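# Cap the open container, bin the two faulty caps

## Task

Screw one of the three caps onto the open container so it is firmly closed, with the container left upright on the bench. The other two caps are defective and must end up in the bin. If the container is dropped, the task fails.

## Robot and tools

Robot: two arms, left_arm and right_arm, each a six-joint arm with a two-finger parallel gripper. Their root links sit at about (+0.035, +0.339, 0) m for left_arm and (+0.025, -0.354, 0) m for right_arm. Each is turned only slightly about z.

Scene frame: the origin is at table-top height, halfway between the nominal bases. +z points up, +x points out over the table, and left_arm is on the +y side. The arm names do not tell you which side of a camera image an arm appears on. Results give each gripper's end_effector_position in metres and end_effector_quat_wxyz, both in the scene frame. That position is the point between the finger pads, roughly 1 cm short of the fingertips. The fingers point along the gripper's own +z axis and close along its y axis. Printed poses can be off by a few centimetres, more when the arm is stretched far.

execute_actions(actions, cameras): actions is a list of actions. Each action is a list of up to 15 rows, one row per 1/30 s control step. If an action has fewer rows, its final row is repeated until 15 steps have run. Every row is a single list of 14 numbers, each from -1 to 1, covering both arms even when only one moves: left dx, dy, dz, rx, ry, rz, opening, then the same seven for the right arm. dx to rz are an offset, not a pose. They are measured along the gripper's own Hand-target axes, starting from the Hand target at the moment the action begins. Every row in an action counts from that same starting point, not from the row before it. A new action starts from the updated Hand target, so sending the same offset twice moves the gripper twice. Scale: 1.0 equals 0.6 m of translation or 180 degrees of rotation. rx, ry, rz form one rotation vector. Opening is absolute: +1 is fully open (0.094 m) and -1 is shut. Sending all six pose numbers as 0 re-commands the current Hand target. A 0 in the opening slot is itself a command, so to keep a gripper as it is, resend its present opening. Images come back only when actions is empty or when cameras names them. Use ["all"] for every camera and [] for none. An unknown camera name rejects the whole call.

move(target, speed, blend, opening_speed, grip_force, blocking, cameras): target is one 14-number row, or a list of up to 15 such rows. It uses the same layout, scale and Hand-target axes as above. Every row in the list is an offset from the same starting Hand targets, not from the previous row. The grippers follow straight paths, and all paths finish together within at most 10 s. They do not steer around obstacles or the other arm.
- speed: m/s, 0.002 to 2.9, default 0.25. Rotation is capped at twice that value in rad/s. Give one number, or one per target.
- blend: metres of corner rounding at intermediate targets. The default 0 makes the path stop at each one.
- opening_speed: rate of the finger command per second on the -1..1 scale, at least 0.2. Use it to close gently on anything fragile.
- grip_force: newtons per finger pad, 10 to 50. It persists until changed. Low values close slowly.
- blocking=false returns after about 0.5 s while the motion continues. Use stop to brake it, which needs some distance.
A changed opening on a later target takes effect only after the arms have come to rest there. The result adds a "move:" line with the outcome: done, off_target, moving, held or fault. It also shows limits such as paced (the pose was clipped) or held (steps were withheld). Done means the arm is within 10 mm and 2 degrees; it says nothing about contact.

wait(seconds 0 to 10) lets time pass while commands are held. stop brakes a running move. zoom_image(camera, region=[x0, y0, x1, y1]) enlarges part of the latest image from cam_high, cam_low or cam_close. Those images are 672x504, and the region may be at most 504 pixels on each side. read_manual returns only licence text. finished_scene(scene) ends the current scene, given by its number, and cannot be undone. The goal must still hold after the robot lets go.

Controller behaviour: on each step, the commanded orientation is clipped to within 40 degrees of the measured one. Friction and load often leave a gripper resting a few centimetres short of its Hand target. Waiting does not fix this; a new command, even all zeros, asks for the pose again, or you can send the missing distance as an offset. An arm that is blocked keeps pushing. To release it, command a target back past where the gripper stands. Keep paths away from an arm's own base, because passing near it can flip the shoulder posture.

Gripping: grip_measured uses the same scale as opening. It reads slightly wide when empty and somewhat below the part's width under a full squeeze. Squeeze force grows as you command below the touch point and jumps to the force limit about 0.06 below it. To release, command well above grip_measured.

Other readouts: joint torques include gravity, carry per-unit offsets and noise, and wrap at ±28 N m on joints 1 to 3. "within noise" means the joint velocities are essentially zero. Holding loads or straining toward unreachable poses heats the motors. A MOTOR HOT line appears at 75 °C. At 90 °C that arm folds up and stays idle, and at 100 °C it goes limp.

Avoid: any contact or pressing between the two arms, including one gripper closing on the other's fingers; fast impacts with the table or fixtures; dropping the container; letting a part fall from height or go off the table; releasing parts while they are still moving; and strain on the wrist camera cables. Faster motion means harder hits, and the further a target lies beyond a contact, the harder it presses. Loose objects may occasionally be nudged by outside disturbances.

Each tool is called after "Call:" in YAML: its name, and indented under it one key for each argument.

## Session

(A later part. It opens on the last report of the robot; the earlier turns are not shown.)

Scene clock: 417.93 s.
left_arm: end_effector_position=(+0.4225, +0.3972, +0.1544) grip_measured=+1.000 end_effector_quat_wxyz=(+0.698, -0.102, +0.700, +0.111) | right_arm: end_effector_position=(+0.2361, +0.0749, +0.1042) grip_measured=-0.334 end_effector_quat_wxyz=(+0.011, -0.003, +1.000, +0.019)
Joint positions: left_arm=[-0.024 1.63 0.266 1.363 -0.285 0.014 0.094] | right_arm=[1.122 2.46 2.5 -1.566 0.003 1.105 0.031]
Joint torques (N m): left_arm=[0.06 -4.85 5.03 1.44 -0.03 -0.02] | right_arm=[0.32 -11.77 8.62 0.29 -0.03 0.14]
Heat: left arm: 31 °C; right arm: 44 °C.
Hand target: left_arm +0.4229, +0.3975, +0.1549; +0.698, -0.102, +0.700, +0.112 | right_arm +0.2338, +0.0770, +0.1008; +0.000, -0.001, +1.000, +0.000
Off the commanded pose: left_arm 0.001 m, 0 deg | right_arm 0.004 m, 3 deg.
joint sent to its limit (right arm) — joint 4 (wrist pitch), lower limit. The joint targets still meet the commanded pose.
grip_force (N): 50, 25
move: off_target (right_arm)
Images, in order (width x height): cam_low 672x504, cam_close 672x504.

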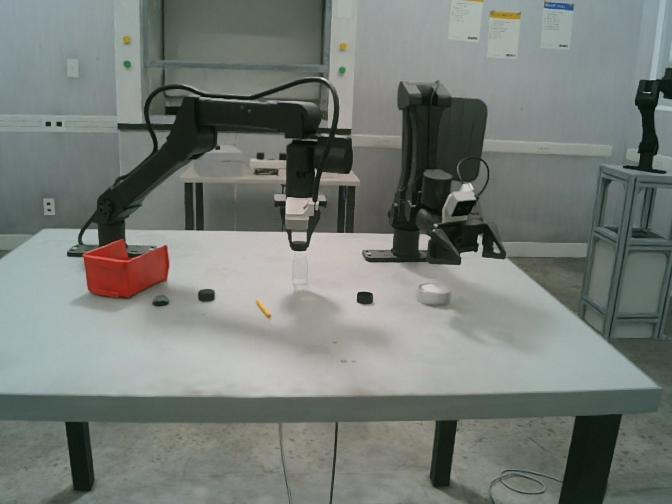

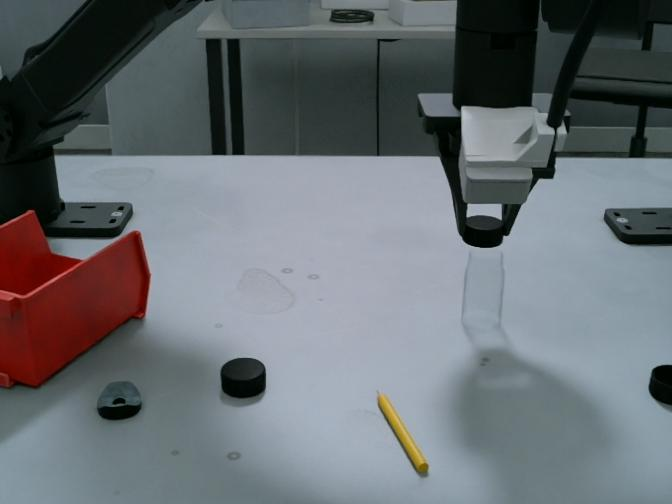

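Call:
move:
  target: [0,0,0,0,0,0,1,0,0.0045,0.012,0.01,0.006,0,-0.42]
  speed: 0.06
  cameras: ["cam_close","cam_low"]

Call:
zoom_image:
  camera: "cam_close"
  region: [440, 210, 530, 340]

Call:
zoom_image:
  camera: "cam_low"
  region: [270, 225, 330, 295]

Scene clock: 436.33 s.
left_arm: end_effector_position=(+0.4225, +0.3972, +0.1544) grip_measured=+1.000 end_effector_quat_wxyz=(+0.698, -0.102, +0.700, +0.111) | right_arm: end_effector_position=(+0.2366, +0.0771, +0.0993) grip_measured=-0.334 end_effector_quat_wxyz=(+0.009, -0.003, +1.000, +0.018)
Joint positions: left_arm=[-0.024 1.63 0.266 1.363 -0.285 0.014 0.094] | right_arm=[1.122 2.479 2.515 -1.567 0 1.106 0.031]
Joint torques (N m): left_arm=[0.12 -4.86 5.16 1.4 0 0.02] | right_arm=[0.46 -11.32 8.55 0.28 -0.03 0.13]
Heat: left arm: 32 °C; right arm: 40 °C.
Hand target: left_arm +0.4229, +0.3975, +0.1549; +0.698, -0.102, +0.700, +0.112 | right_arm +0.2338, +0.0797, +0.0936; -0.009, -0.001, +1.000, -0.016
Off the commanded pose: left_arm 0.001 m, 0 deg | right_arm 0.007 m, 4 deg.
joint sent to its limit (right arm) — joint 4 (wrist pitch), lower limit. The joint targets are off in orientation, not in position.
grip_force (N): 50, 25
move: off_target (right_arm)
Images, in order (width x height): cam_low 672x504, cam_close 672x504.

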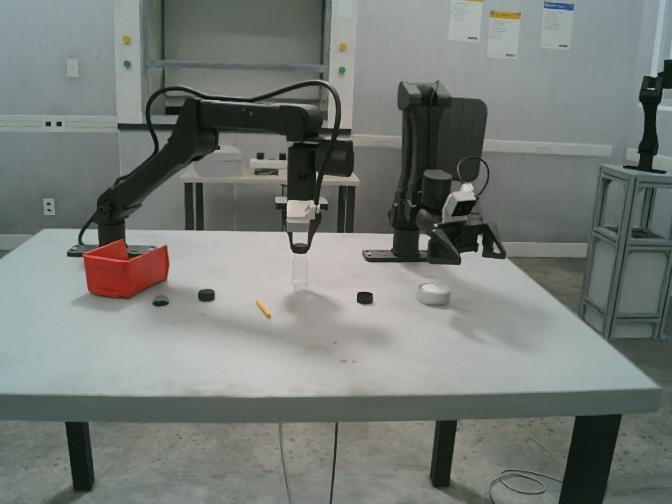

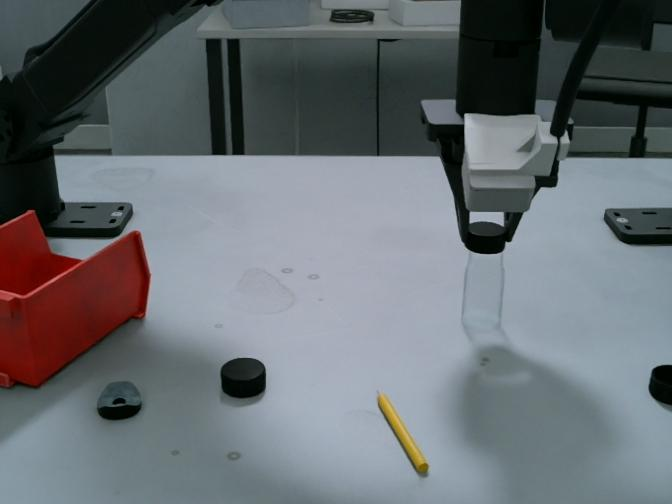

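Scaled by 3.877 from the camera's 672x504 image, which has a finer 960x720 frame.

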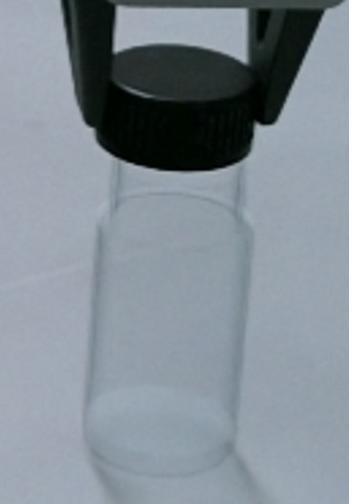

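Scaled by 7.200 from the camera's 672x504 image, which has a finer 960x720 frame.

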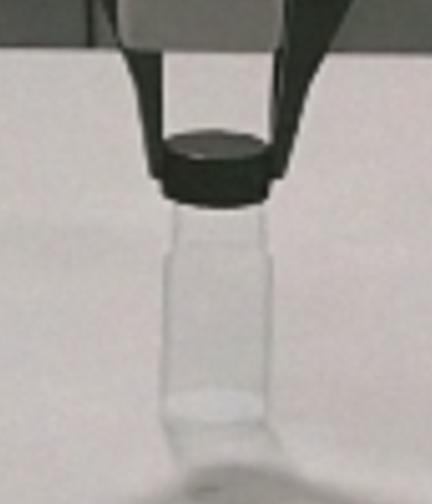

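Call:
zoom_image:
  camera: "cam_close"
  region: [460, 215, 515, 270]

Scaled by 9.164 from the camera's 672x504 image, which has a finer 960x720 frame.

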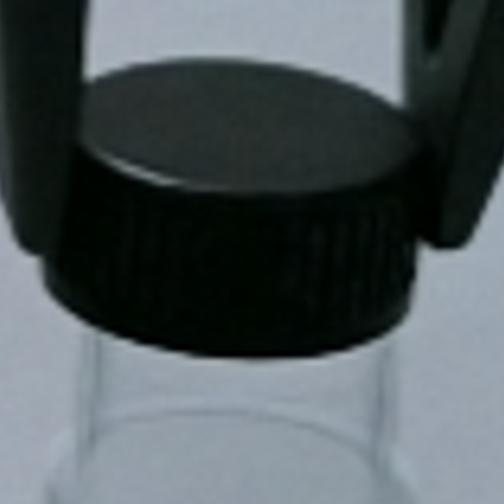

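Call:
zoom_image:
  camera: "cam_close"
  region: [400, 60, 600, 260]

Scaled by 2.520 from the camera's 672x504 image, which has a finer 960x720 frame.

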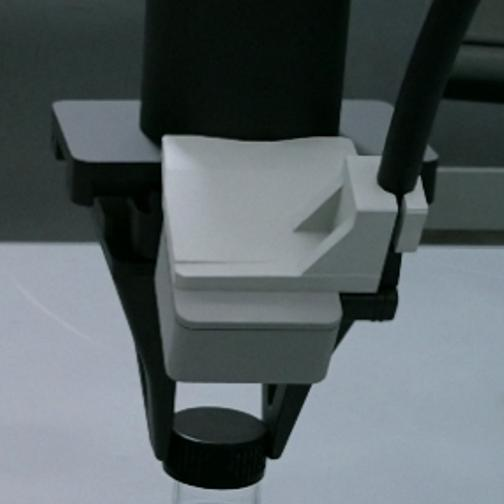

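Call:
move:
  target: [0,0,0,0,0,0,1,0,0,0,-0.0535,0,0,-0.42]
  speed: 0.06
  cameras: ["cam_close","cam_low"]

Call:
zoom_image:
  camera: "cam_close"
  region: [455, 210, 515, 270]

Call:
zoom_image:
  camera: "cam_low"
  region: [280, 235, 325, 290]

Scene clock: 483.30 s.
left_arm: end_effector_position=(+0.4225, +0.3972, +0.1544) grip_measured=+1.000 end_effector_quat_wxyz=(+0.698, -0.102, +0.700, +0.111) | right_arm: end_effector_position=(+0.2328, +0.0796, +0.0961) grip_measured=-0.334 end_effector_quat_wxyz=(-0.006, +0.002, +0.998, +0.063)
Joint positions: left_arm=[-0.024 1.63 0.266 1.363 -0.285 0.014 0.094] | right_arm=[1.106 2.348 2.259 -1.376 -0.067 1.104 0.031]
Joint torques (N m): left_arm=[-0.01 -5.03 5.04 1.41 -0.03 -0.03] | right_arm=[-0.53 -13.48 4.55 0.8 -0.18 -0.07]
Heat: left arm: 32 °C; right arm: 38 °C.
Hand target: left_arm +0.4229, +0.3975, +0.1549; +0.698, -0.102, +0.700, +0.112 | right_arm +0.2338, +0.0797, +0.0937; -0.009, +0.000, +0.998, +0.069
Off the commanded pose: left_arm 0.001 m, 0 deg | right_arm 0.003 m, 1 deg.
grip_force (N): 50, 25
move: done
Images, in order (width x height): cam_low 672x504, cam_close 672x504.

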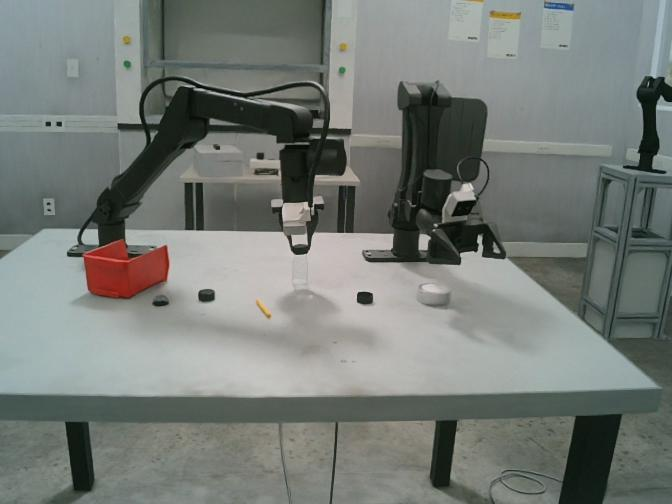

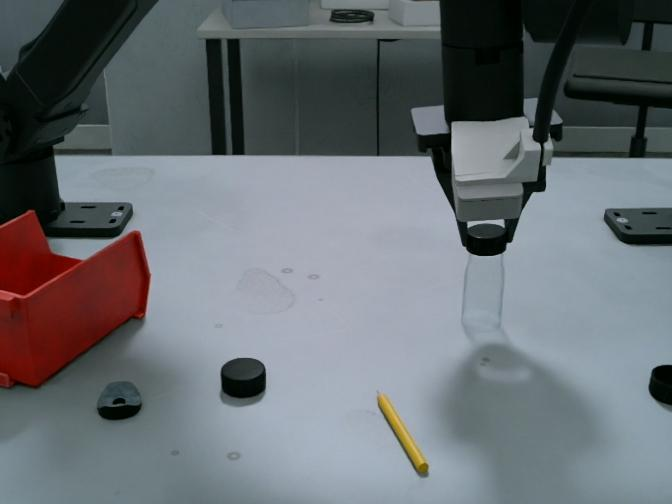

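Scaled by 8.400 from the camera's 672x504 image, which has a finer 960x720 frame.

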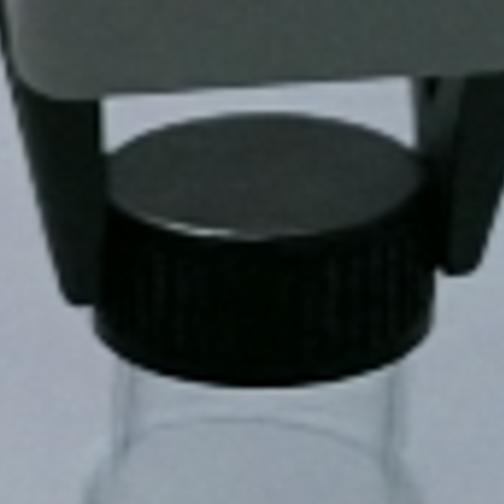

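Scaled by 9.164 from the camera's 672x504 image, which has a finer 960x720 frame.

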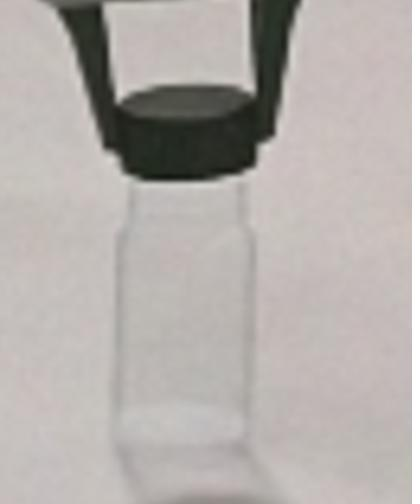

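Call:
move:
  target: [0,0,0,0,0,0,1,0.0,0,0.008,0,0,0,-0.42]
  speed: 0.03
  cameras: ["cam_close","cam_low"]

Call:
zoom_image:
  camera: "cam_close"
  region: [455, 210, 515, 270]

Call:
zoom_image:
  camera: "cam_low"
  region: [280, 235, 325, 290]

Scene clock: 494.93 s.
left_arm: end_effector_position=(+0.4225, +0.3972, +0.1544) grip_measured=+1.000 end_effector_quat_wxyz=(+0.698, -0.102, +0.700, +0.111) | right_arm: end_effector_position=(+0.2327, +0.0796, +0.0958) grip_measured=-0.334 end_effector_quat_wxyz=(-0.004, +0.002, +0.998, +0.065)
Joint positions: left_arm=[-0.024 1.63 0.266 1.363 -0.285 0.014 0.094] | right_arm=[1.106 2.339 2.242 -1.362 -0.067 1.104 0.031]
Joint torques (N m): left_arm=[0.05 -4.96 5.07 1.4 -0.03 -0.04] | right_arm=[-0.49 -12.86 4.41 0.89 -0.17 -0.06]
Heat: left arm: 32 °C; right arm: 37 °C.
Hand target: left_arm +0.4229, +0.3975, +0.1549; +0.698, -0.102, +0.700, +0.112 | right_arm +0.2337, +0.0803, +0.0889; -0.009, +0.000, +0.998, +0.068
Off the commanded pose: left_arm 0.001 m, 0 deg | right_arm 0.007 m, 1 deg.
grip_force (N): 50, 25
move: done
Images, in order (width x height): cam_low 672x504, cam_close 672x504.

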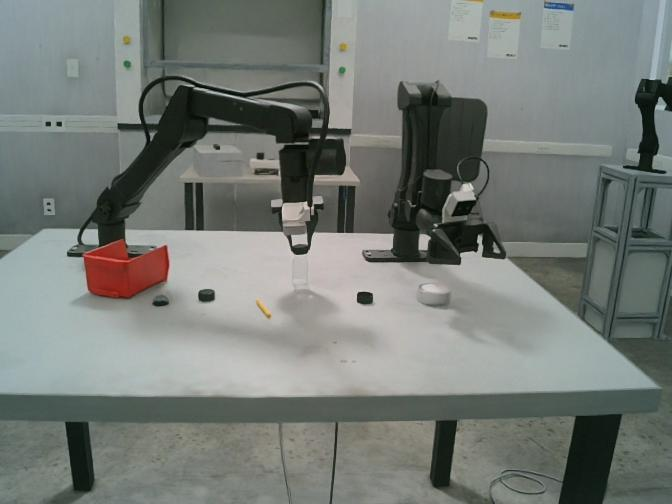

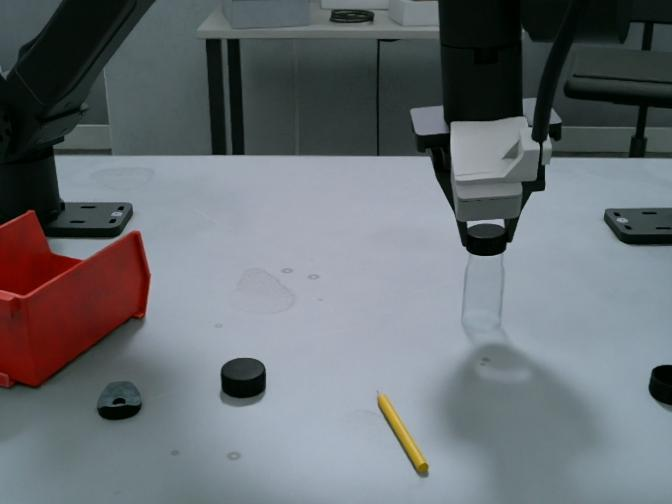

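Scaled by 8.400 from the camera's 672x504 image, which has a finer 960x720 frame.

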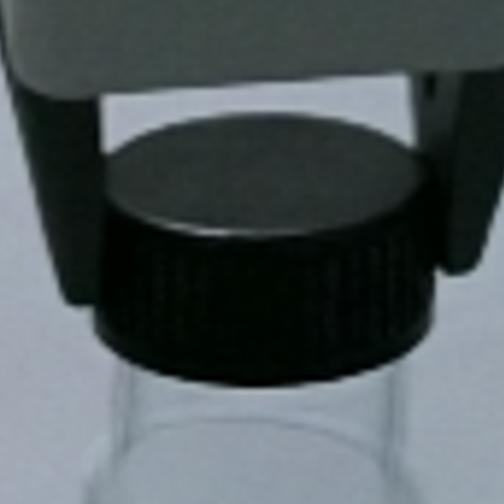

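Scaled by 9.164 from the camera's 672x504 image, which has a finer 960x720 frame.

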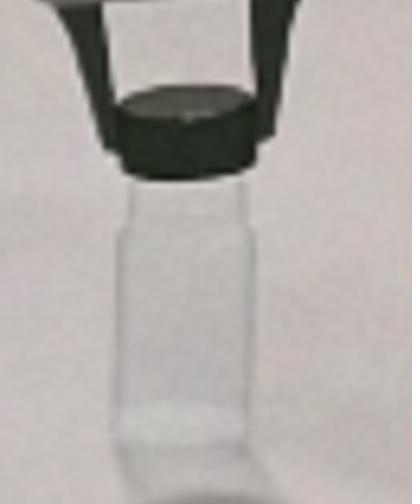

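Call:
move:
  target:
    - [0,0,0,0,0,0,1,0.0,0,-0.018,0,0,0,-0.42]
    - [0,0,0,0,0,0,1,-0.011,0,-0.018,0,0,0,-0.42]
  speed: 0.05
  cameras: ["cam_close","cam_low"]

Call:
zoom_image:
  camera: "cam_close"
  region: [455, 210, 515, 270]

Call:
zoom_image:
  camera: "cam_low"
  region: [280, 235, 325, 290]

Scene clock: 502.53 s.
left_arm: end_effector_position=(+0.4225, +0.3972, +0.1544) grip_measured=+1.000 end_effector_quat_wxyz=(+0.698, -0.102, +0.700, +0.111) | right_arm: end_effector_position=(+0.2373, +0.0795, +0.1013) grip_measured=-0.334 end_effector_quat_wxyz=(-0.006, +0.001, +0.997, +0.072)
Joint positions: left_arm=[-0.024 1.63 0.266 1.363 -0.285 0.014 0.094] | right_arm=[1.094 2.339 2.262 -1.371 -0.077 1.091 0.031]
Joint torques (N m): left_arm=[-0.02 -5.03 4.9 1.43 -0.04 -0.05] | right_arm=[-0.66 -11.54 8.77 0.4 -0.09 -0.1]
Heat: left arm: 32 °C; right arm: 38 °C.
Hand target: left_arm +0.4229, +0.3975, +0.1549; +0.698, -0.102, +0.700, +0.112 | right_arm +0.2405, +0.0788, +0.0994; -0.009, +0.000, +0.998, +0.068
Off the commanded pose: left_arm 0.001 m, 0 deg | right_arm 0.004 m, 1 deg.
grip_force (N): 50, 25
move: done
Images, in order (width x height): cam_low 672x504, cam_close 672x504.

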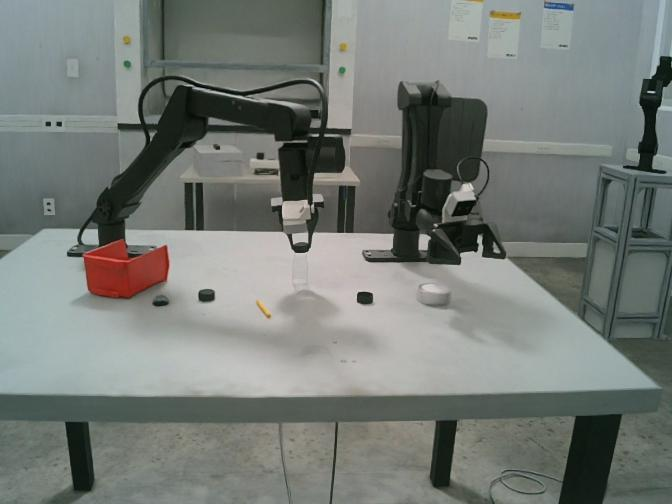

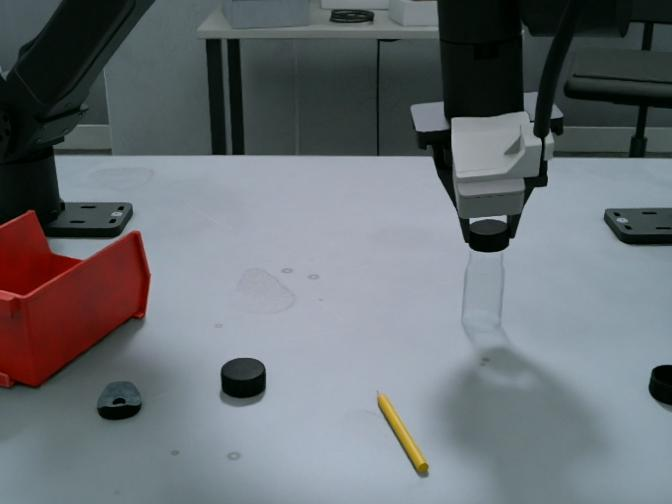

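Scaled by 8.400 from the camera's 672x504 image, which has a finer 960x720 frame.

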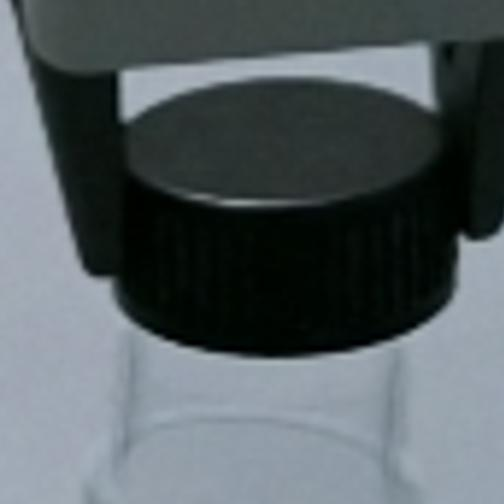

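Scaled by 9.164 from the camera's 672x504 image, which has a finer 960x720 frame.

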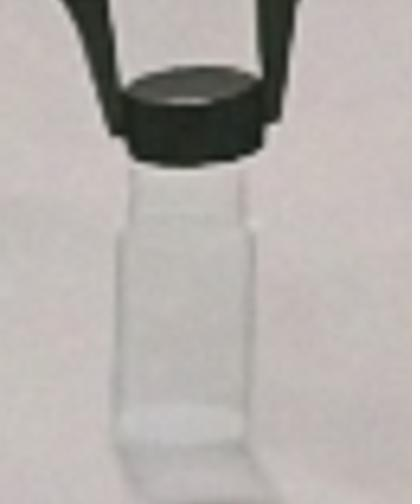

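Call:
move:
  target:
    - [0,0,0,0,0,0,1,-0.005,-0.004,0.0,0.008,0,0,-0.42]
    - [0,0,0,0,0,0,1,-0.005,-0.004,0.008,0.008,0,0,-0.42]
  speed: 0.05
  cameras: ["cam_close","cam_low"]

Call:
zoom_image:
  camera: "cam_close"
  region: [455, 210, 515, 270]

Call:
zoom_image:
  camera: "cam_low"
  region: [280, 235, 325, 290]

Scene clock: 508.83 s.
left_arm: end_effector_position=(+0.4225, +0.3972, +0.1544) grip_measured=+1.000 end_effector_quat_wxyz=(+0.698, -0.102, +0.700, +0.111) | right_arm: end_effector_position=(+0.2375, +0.0788, +0.1048) grip_measured=-0.334 end_effector_quat_wxyz=(-0.009, -0.001, +0.998, +0.066)
Joint positions: left_arm=[-0.024 1.63 0.266 1.363 -0.285 0.014 0.094] | right_arm=[1.093 2.363 2.32 -1.419 -0.077 1.085 0.031]
Joint torques (N m): left_arm=[0.01 -4.97 4.97 1.4 -0.03 0] | right_arm=[-0.75 -11.17 6.95 0.58 0.03 -0.08]
Heat: left arm: 32 °C; right arm: 38 °C.
Hand target: left_arm +0.4229, +0.3975, +0.1549; +0.698, -0.102, +0.700, +0.112 | right_arm +0.2435, +0.0771, +0.0944; -0.009, +0.000, +0.998, +0.056
Off the commanded pose: left_arm 0.001 m, 0 deg | right_arm 0.012 m, 1 deg.
grip_force (N): 50, 25
move: off_target (right_arm)
Images, in order (width x height): cam_low 672x504, cam_close 672x504.

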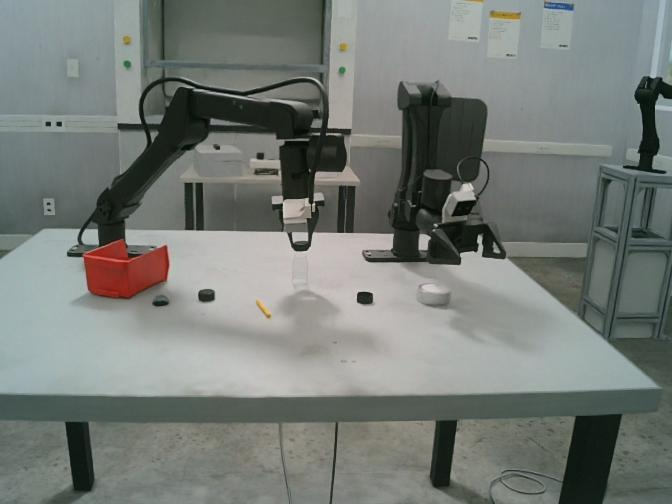

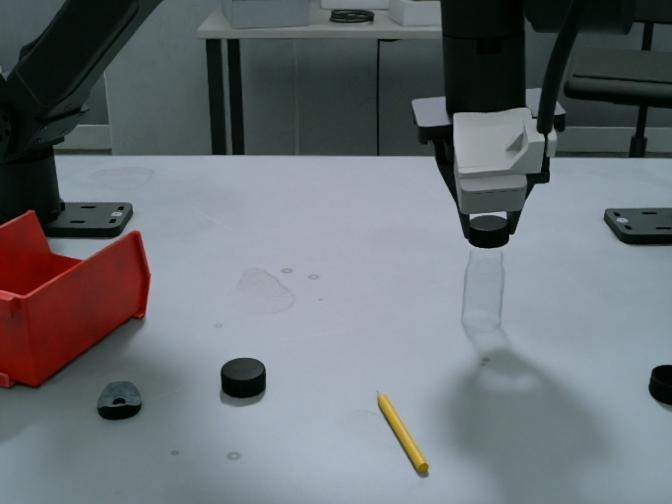

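Scaled by 8.400 from the camera's 672x504 image, which has a finer 960x720 frame.

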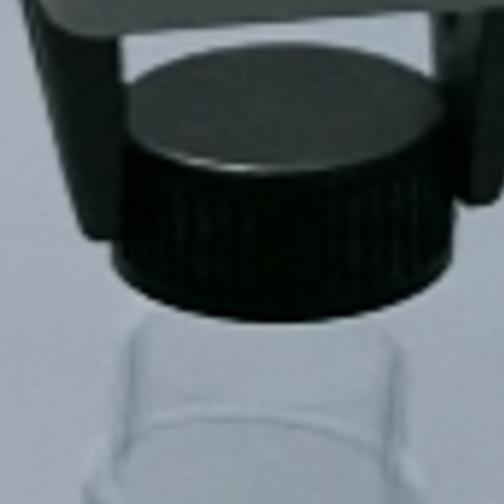

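Scaled by 9.164 from the camera's 672x504 image, which has a finer 960x720 frame.

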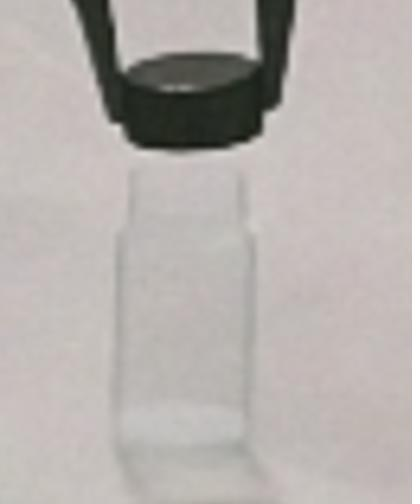

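Call:
move:
  target: [0,0,0,0,0,0,1,-0.002,-0.0015,0.008,0.0,0,0,-0.42]
  speed: 0.06
  cameras: ["cam_close","cam_low"]

Call:
zoom_image:
  camera: "cam_close"
  region: [455, 210, 515, 270]

Call:
zoom_image:
  camera: "cam_low"
  region: [280, 235, 325, 290]

Scene clock: 516.23 s.
left_arm: end_effector_position=(+0.4225, +0.3972, +0.1544) grip_measured=+1.000 end_effector_quat_wxyz=(+0.698, -0.102, +0.700, +0.111) | right_arm: end_effector_position=(+0.2396, +0.0793, +0.1032) grip_measured=-0.334 end_effector_quat_wxyz=(-0.008, +0.000, +0.998, +0.068)
Joint positions: left_arm=[-0.024 1.63 0.266 1.363 -0.285 0.014 0.094] | right_arm=[1.089 2.363 2.313 -1.408 -0.077 1.084 0.031]
Joint torques (N m): left_arm=[0.03 -5.05 4.98 1.39 -0.04 -0.05] | right_arm=[-0.72 -11.4 5.45 0.66 0.03 -0.08]
Heat: left arm: 32 °C; right arm: 39 °C.
Hand target: left_arm +0.4229, +0.3975, +0.1549; +0.698, -0.102, +0.700, +0.112 | right_arm +0.2446, +0.0767, +0.0895; -0.009, +0.000, +0.998, +0.056
Off the commanded pose: left_arm 0.001 m, 0 deg | right_arm 0.015 m, 1 deg.
grip_force (N): 50, 25
move: off_target (right_arm)
Images, in order (width x height): cam_low 672x504, cam_close 672x504.

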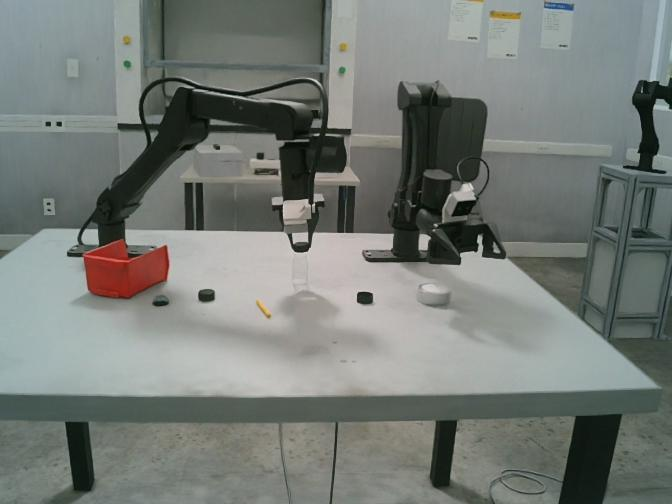

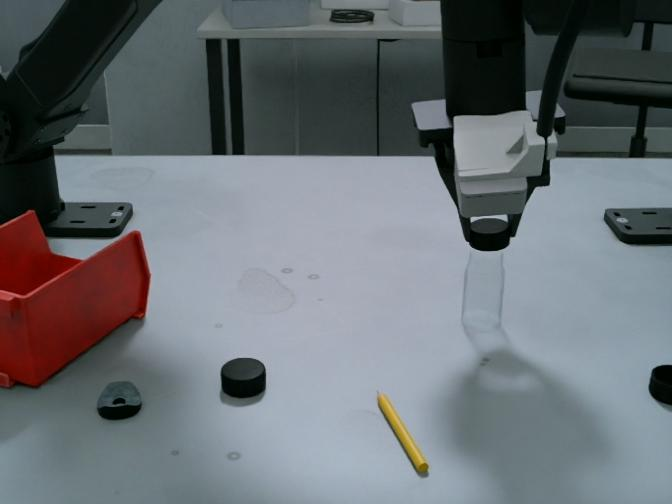

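Scaled by 8.400 from the camera's 672x504 image, which has a finer 960x720 frame.

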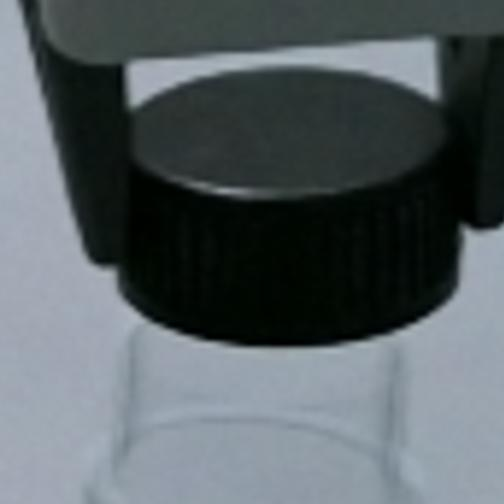

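Scaled by 9.164 from the camera's 672x504 image, which has a finer 960x720 frame.

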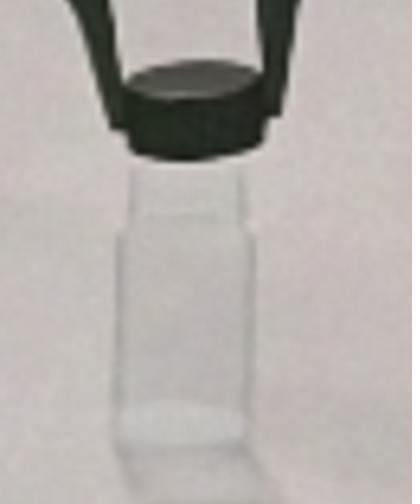

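Call:
move:
  target:
    - [0,0,0,0,0,0,1,0,-0.007,0.0,0.0,0,0,-0.42]
    - [0,0,0,0,0,0,1,0,-0.007,0.008,0.0,0,0,-0.42]
  speed: 0.06
  cameras: ["cam_close","cam_low"]

Call:
zoom_image:
  camera: "cam_close"
  region: [455, 210, 515, 270]

Call:
zoom_image:
  camera: "cam_low"
  region: [280, 235, 325, 290]

Scene clock: 522.73 s.
left_arm: end_effector_position=(+0.4225, +0.3972, +0.1544) grip_measured=+1.000 end_effector_quat_wxyz=(+0.698, -0.102, +0.700, +0.111) | right_arm: end_effector_position=(+0.2410, +0.0770, +0.0896) grip_measured=-0.334 end_effector_quat_wxyz=(-0.010, +0.000, +0.998, +0.063)
Joint positions: left_arm=[-0.024 1.63 0.266 1.363 -0.285 0.014 0.094] | right_arm=[1.085 2.358 2.251 -1.363 -0.078 1.079 0.031]
Joint torques (N m): left_arm=[-0.09 -5.08 5.07 1.41 -0.02 -0.01] | right_arm=[-0.61 -12.71 5.53 0.59 0.02 -0.06]
Heat: left arm: 32 °C; right arm: 39 °C.
Hand target: left_arm +0.4229, +0.3975, +0.1549; +0.698, -0.102, +0.700, +0.112 | right_arm +0.2445, +0.0731, +0.0843; -0.009, +0.000, +0.998, +0.056
Off the commanded pose: left_arm 0.001 m, 0 deg | right_arm 0.008 m, 1 deg.
grip_force (N): 50, 25
move: done
Images, in order (width x height): cam_low 672x504, cam_close 672x504.

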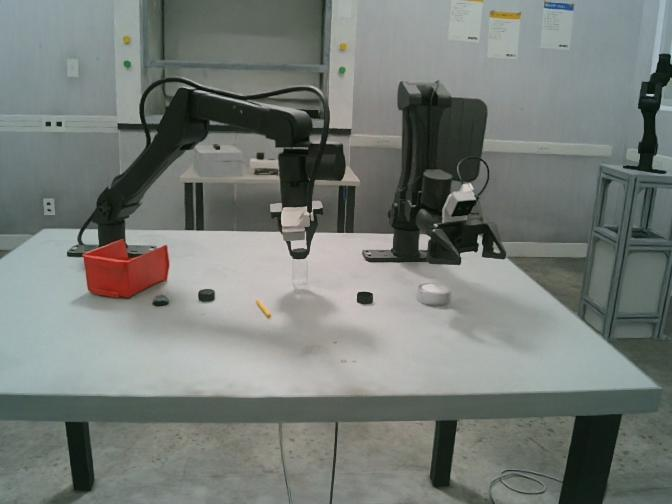

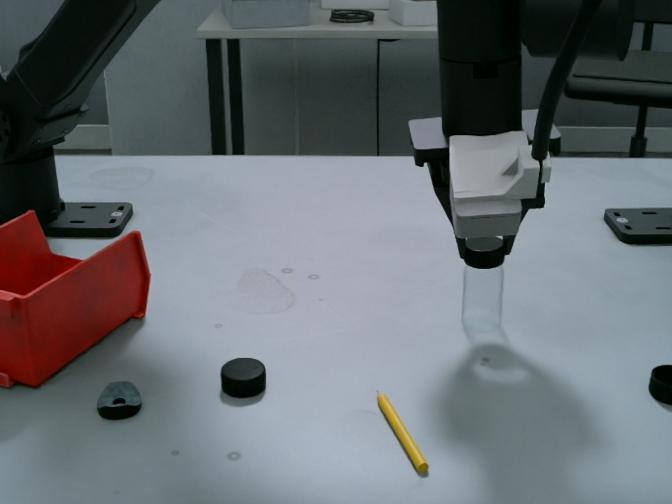

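Scaled by 8.400 from the camera's 672x504 image, which has a finer 960x720 frame.

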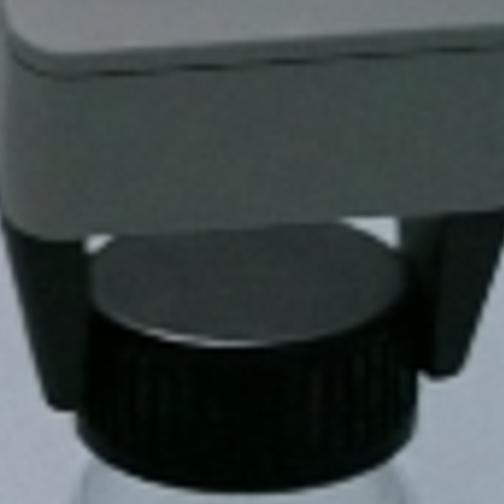

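Scaled by 9.164 from the camera's 672x504 image, which has a finer 960x720 frame.

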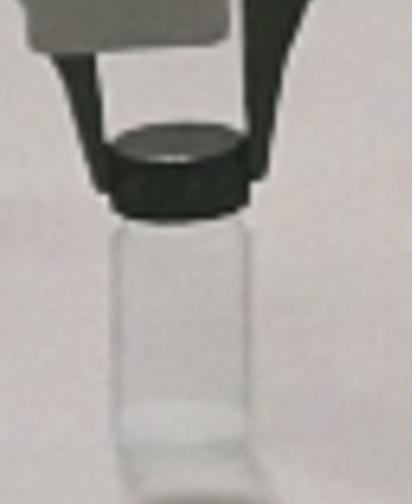

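Call:
move:
  target: [0,0,0,0,0,0,1,0,0.003,0.011,0.0,0,0,-0.42]
  speed: 0.03
  cameras: ["cam_close","cam_low"]

Call:
zoom_image:
  camera: "cam_close"
  region: [455, 230, 515, 345]

Call:
zoom_image:
  camera: "cam_low"
  region: [280, 235, 325, 290]

Scene clock: 529.70 s.
left_arm: end_effector_position=(+0.4225, +0.3972, +0.1544) grip_measured=+1.000 end_effector_quat_wxyz=(+0.698, -0.102, +0.700, +0.111) | right_arm: end_effector_position=(+0.2417, +0.0784, +0.0884) grip_measured=-0.334 end_effector_quat_wxyz=(-0.009, +0.000, +0.998, +0.065)
Joint positions: left_arm=[-0.024 1.63 0.266 1.363 -0.285 0.014 0.094] | right_arm=[1.085 2.358 2.246 -1.352 -0.078 1.079 0.031]
Joint torques (N m): left_arm=[-0.05 -5 4.96 1.44 -0.03 -0.07] | right_arm=[-0.38 -12.12 5.04 0.69 0.02 -0.04]
Heat: left arm: 32 °C; right arm: 39 °C.
Hand target: left_arm +0.4229, +0.3975, +0.1549; +0.698, -0.102, +0.700, +0.112 | right_arm +0.2444, +0.0756, +0.0779; -0.009, +0.000, +0.998, +0.056
Off the commanded pose: left_arm 0.001 m, 0 deg | right_arm 0.011 m, 1 deg.
grip_force (N): 50, 25
move: off_target (right_arm)
Images, in order (width x height): cam_low 672x504, cam_close 672x504.

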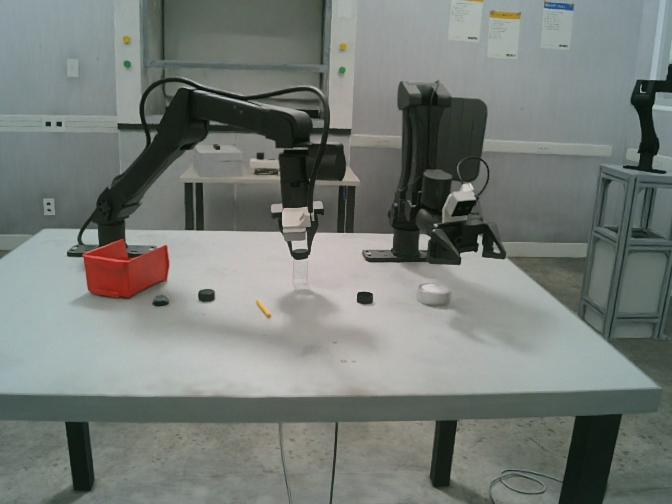

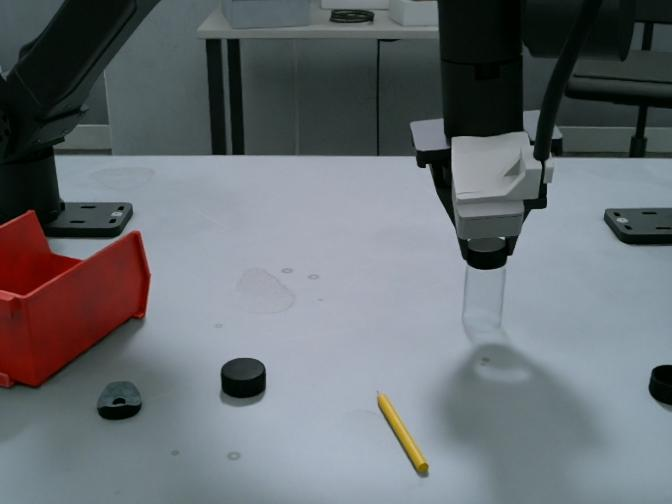

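Scaled by 4.383 from the camera's 672x504 image, which has a finer 960x720 frame.

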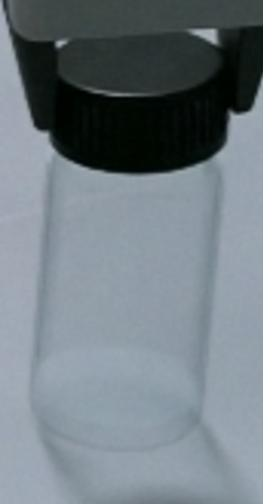

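Scaled by 9.164 from the camera's 672x504 image, which has a finer 960x720 frame.

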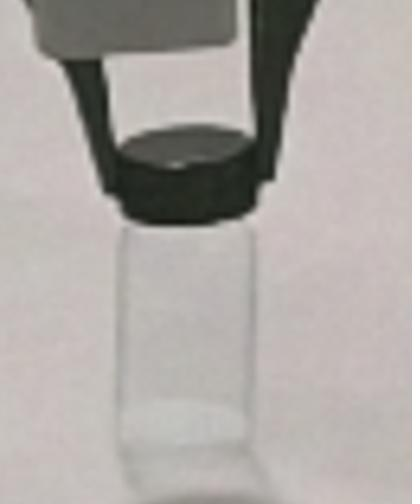

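Call:
move:
  target: [0,0,0,0,0,0,1,0,0.003,0.017,0.0,0,0,-0.42]
  speed: 0.03
  cameras: ["cam_close"]

Call:
zoom_image:
  camera: "cam_close"
  region: [455, 230, 515, 345]

Scene clock: 557.93 s.
left_arm: end_effector_position=(+0.4225, +0.3972, +0.1544) grip_measured=+1.000 end_effector_quat_wxyz=(+0.698, -0.102, +0.700, +0.111) | right_arm: end_effector_position=(+0.2414, +0.0784, +0.0870) grip_measured=-0.334 end_effector_quat_wxyz=(-0.010, +0.000, +0.998, +0.066)
Joint positions: left_arm=[-0.024 1.63 0.266 1.363 -0.285 0.014 0.094] | right_arm=[1.085 2.357 2.238 -1.345 -0.08 1.079 0.031]
Joint torques (N m): left_arm=[-0.01 -4.98 4.96 1.41 -0.04 -0.03] | right_arm=[-0.1 -11.47 3.55 0.98 0.04 0]
Heat: left arm: 32 °C; right arm: 37 °C.
Hand target: left_arm +0.4229, +0.3975, +0.1549; +0.698, -0.102, +0.700, +0.112 | right_arm +0.2442, +0.0785, +0.0680; -0.009, +0.000, +0.998, +0.056
Off the commanded pose: left_arm 0.001 m, 0 deg | right_arm 0.019 m, 1 deg.
grip_force (N): 50, 25
move: off_target (right_arm)
Images, in order (width x height): cam_close 672x504.

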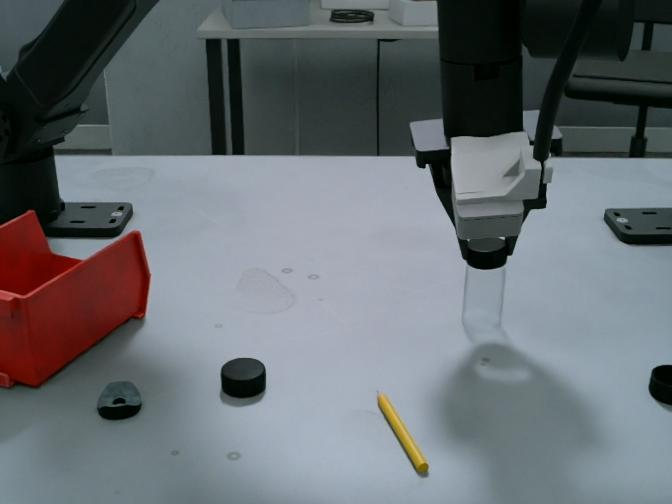

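Scaled by 4.383 from the camera's 672x504 image, which has a finer 960x720 frame.

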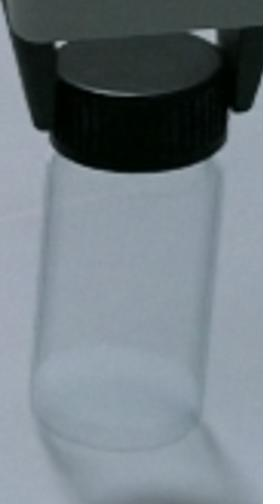

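Call:
move:
  target:
    - [0,0,0,0,0,0,1,0,0,-0.028,0,0,0,-0.42]
    - [0,0,0,0,0,0,1,0,0,-0.028,0,0,0,0.1]
    - [0,0,0,0,0,0,1,0,0,-0.028,0.033,-0.0099,0,0.1]
  speed: 0.05
  grip_force: 50
  cameras: ["cam_close","cam_low"]

Call:
zoom_image:
  camera: "cam_close"
  region: [440, 215, 530, 345]

Call:
zoom_image:
  camera: "cam_low"
  region: [275, 225, 330, 295]

Scene clock: 573.37 s.
left_arm: end_effector_position=(+0.4225, +0.3972, +0.1544) grip_measured=+1.000 end_effector_quat_wxyz=(+0.698, -0.102, +0.700, +0.111) | right_arm: end_effector_position=(+0.2448, +0.0767, +0.0922) grip_measured=+0.098 end_effector_quat_wxyz=(+0.003, -0.001, +1.000, +0.019)
Joint positions: left_arm=[-0.024 1.63 0.266 1.363 -0.285 0.014 0.094] | right_arm=[1.102 2.499 2.522 -1.558 -0.013 1.089 0.052]
Joint torques (N m): left_arm=[-0.08 -5 4.86 1.4 -0.01 -0.03] | right_arm=[0.55 -11.47 8.44 0.28 0.2 0.13]
Heat: left arm: 32 °C; right arm: 39 °C.
Hand target: left_arm +0.4229, +0.3975, +0.1549; +0.698, -0.102, +0.700, +0.112 | right_arm +0.2445, +0.0767, +0.0847; +0.006, +0.000, +1.000, +0.004
Off the commanded pose: left_arm 0.001 m, 0 deg | right_arm 0.008 m, 2 deg.
move: done
Images, in order (width x height): cam_low 672x504, cam_close 672x504.

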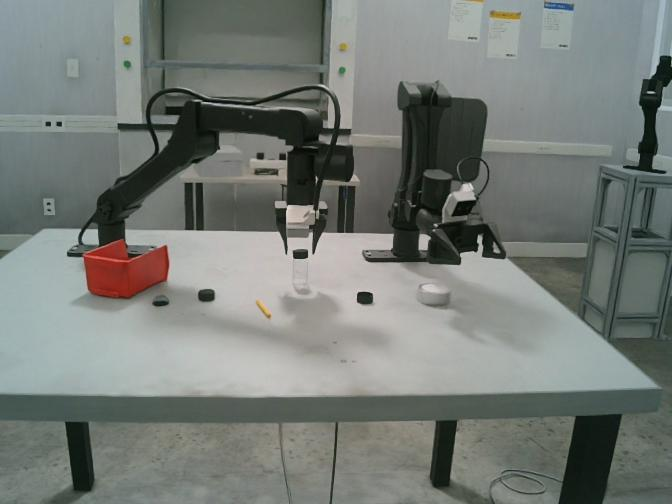

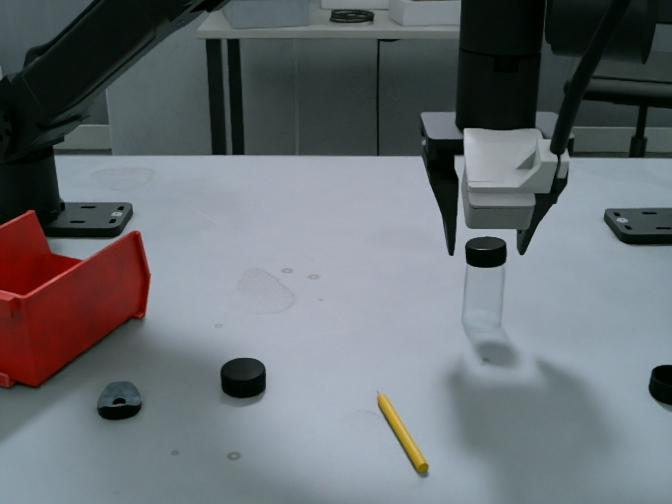

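Scaled by 3.877 from the camera's 672x504 image, which has a finer 960x720 frame.

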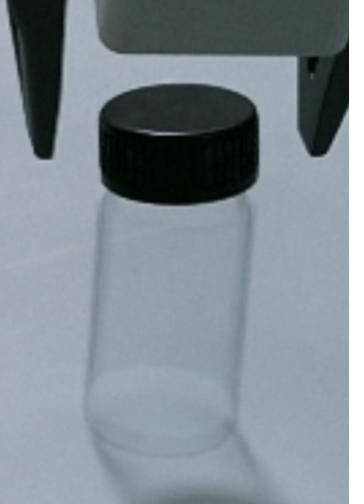

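Scaled by 7.200 from the camera's 672x504 image, which has a finer 960x720 frame.

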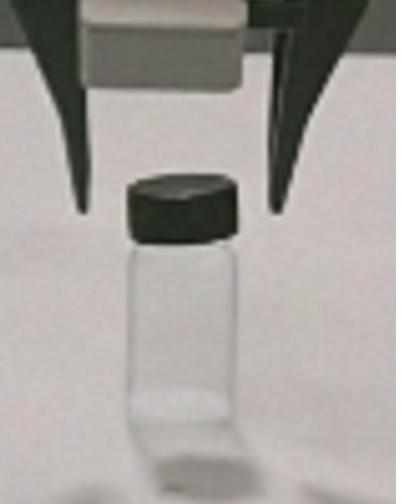

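Call:
zoom_image:
  camera: "cam_close"
  region: [460, 230, 510, 290]

Scaled by 8.400 from the camera's 672x504 image, which has a finer 960x720 frame.

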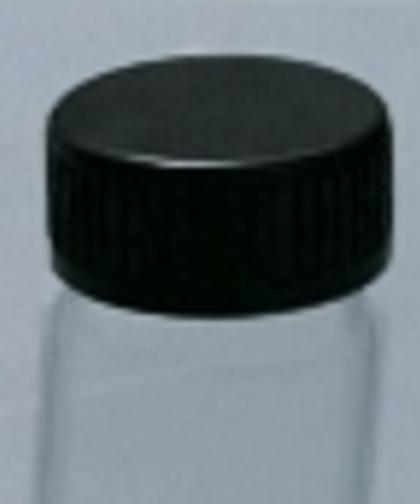

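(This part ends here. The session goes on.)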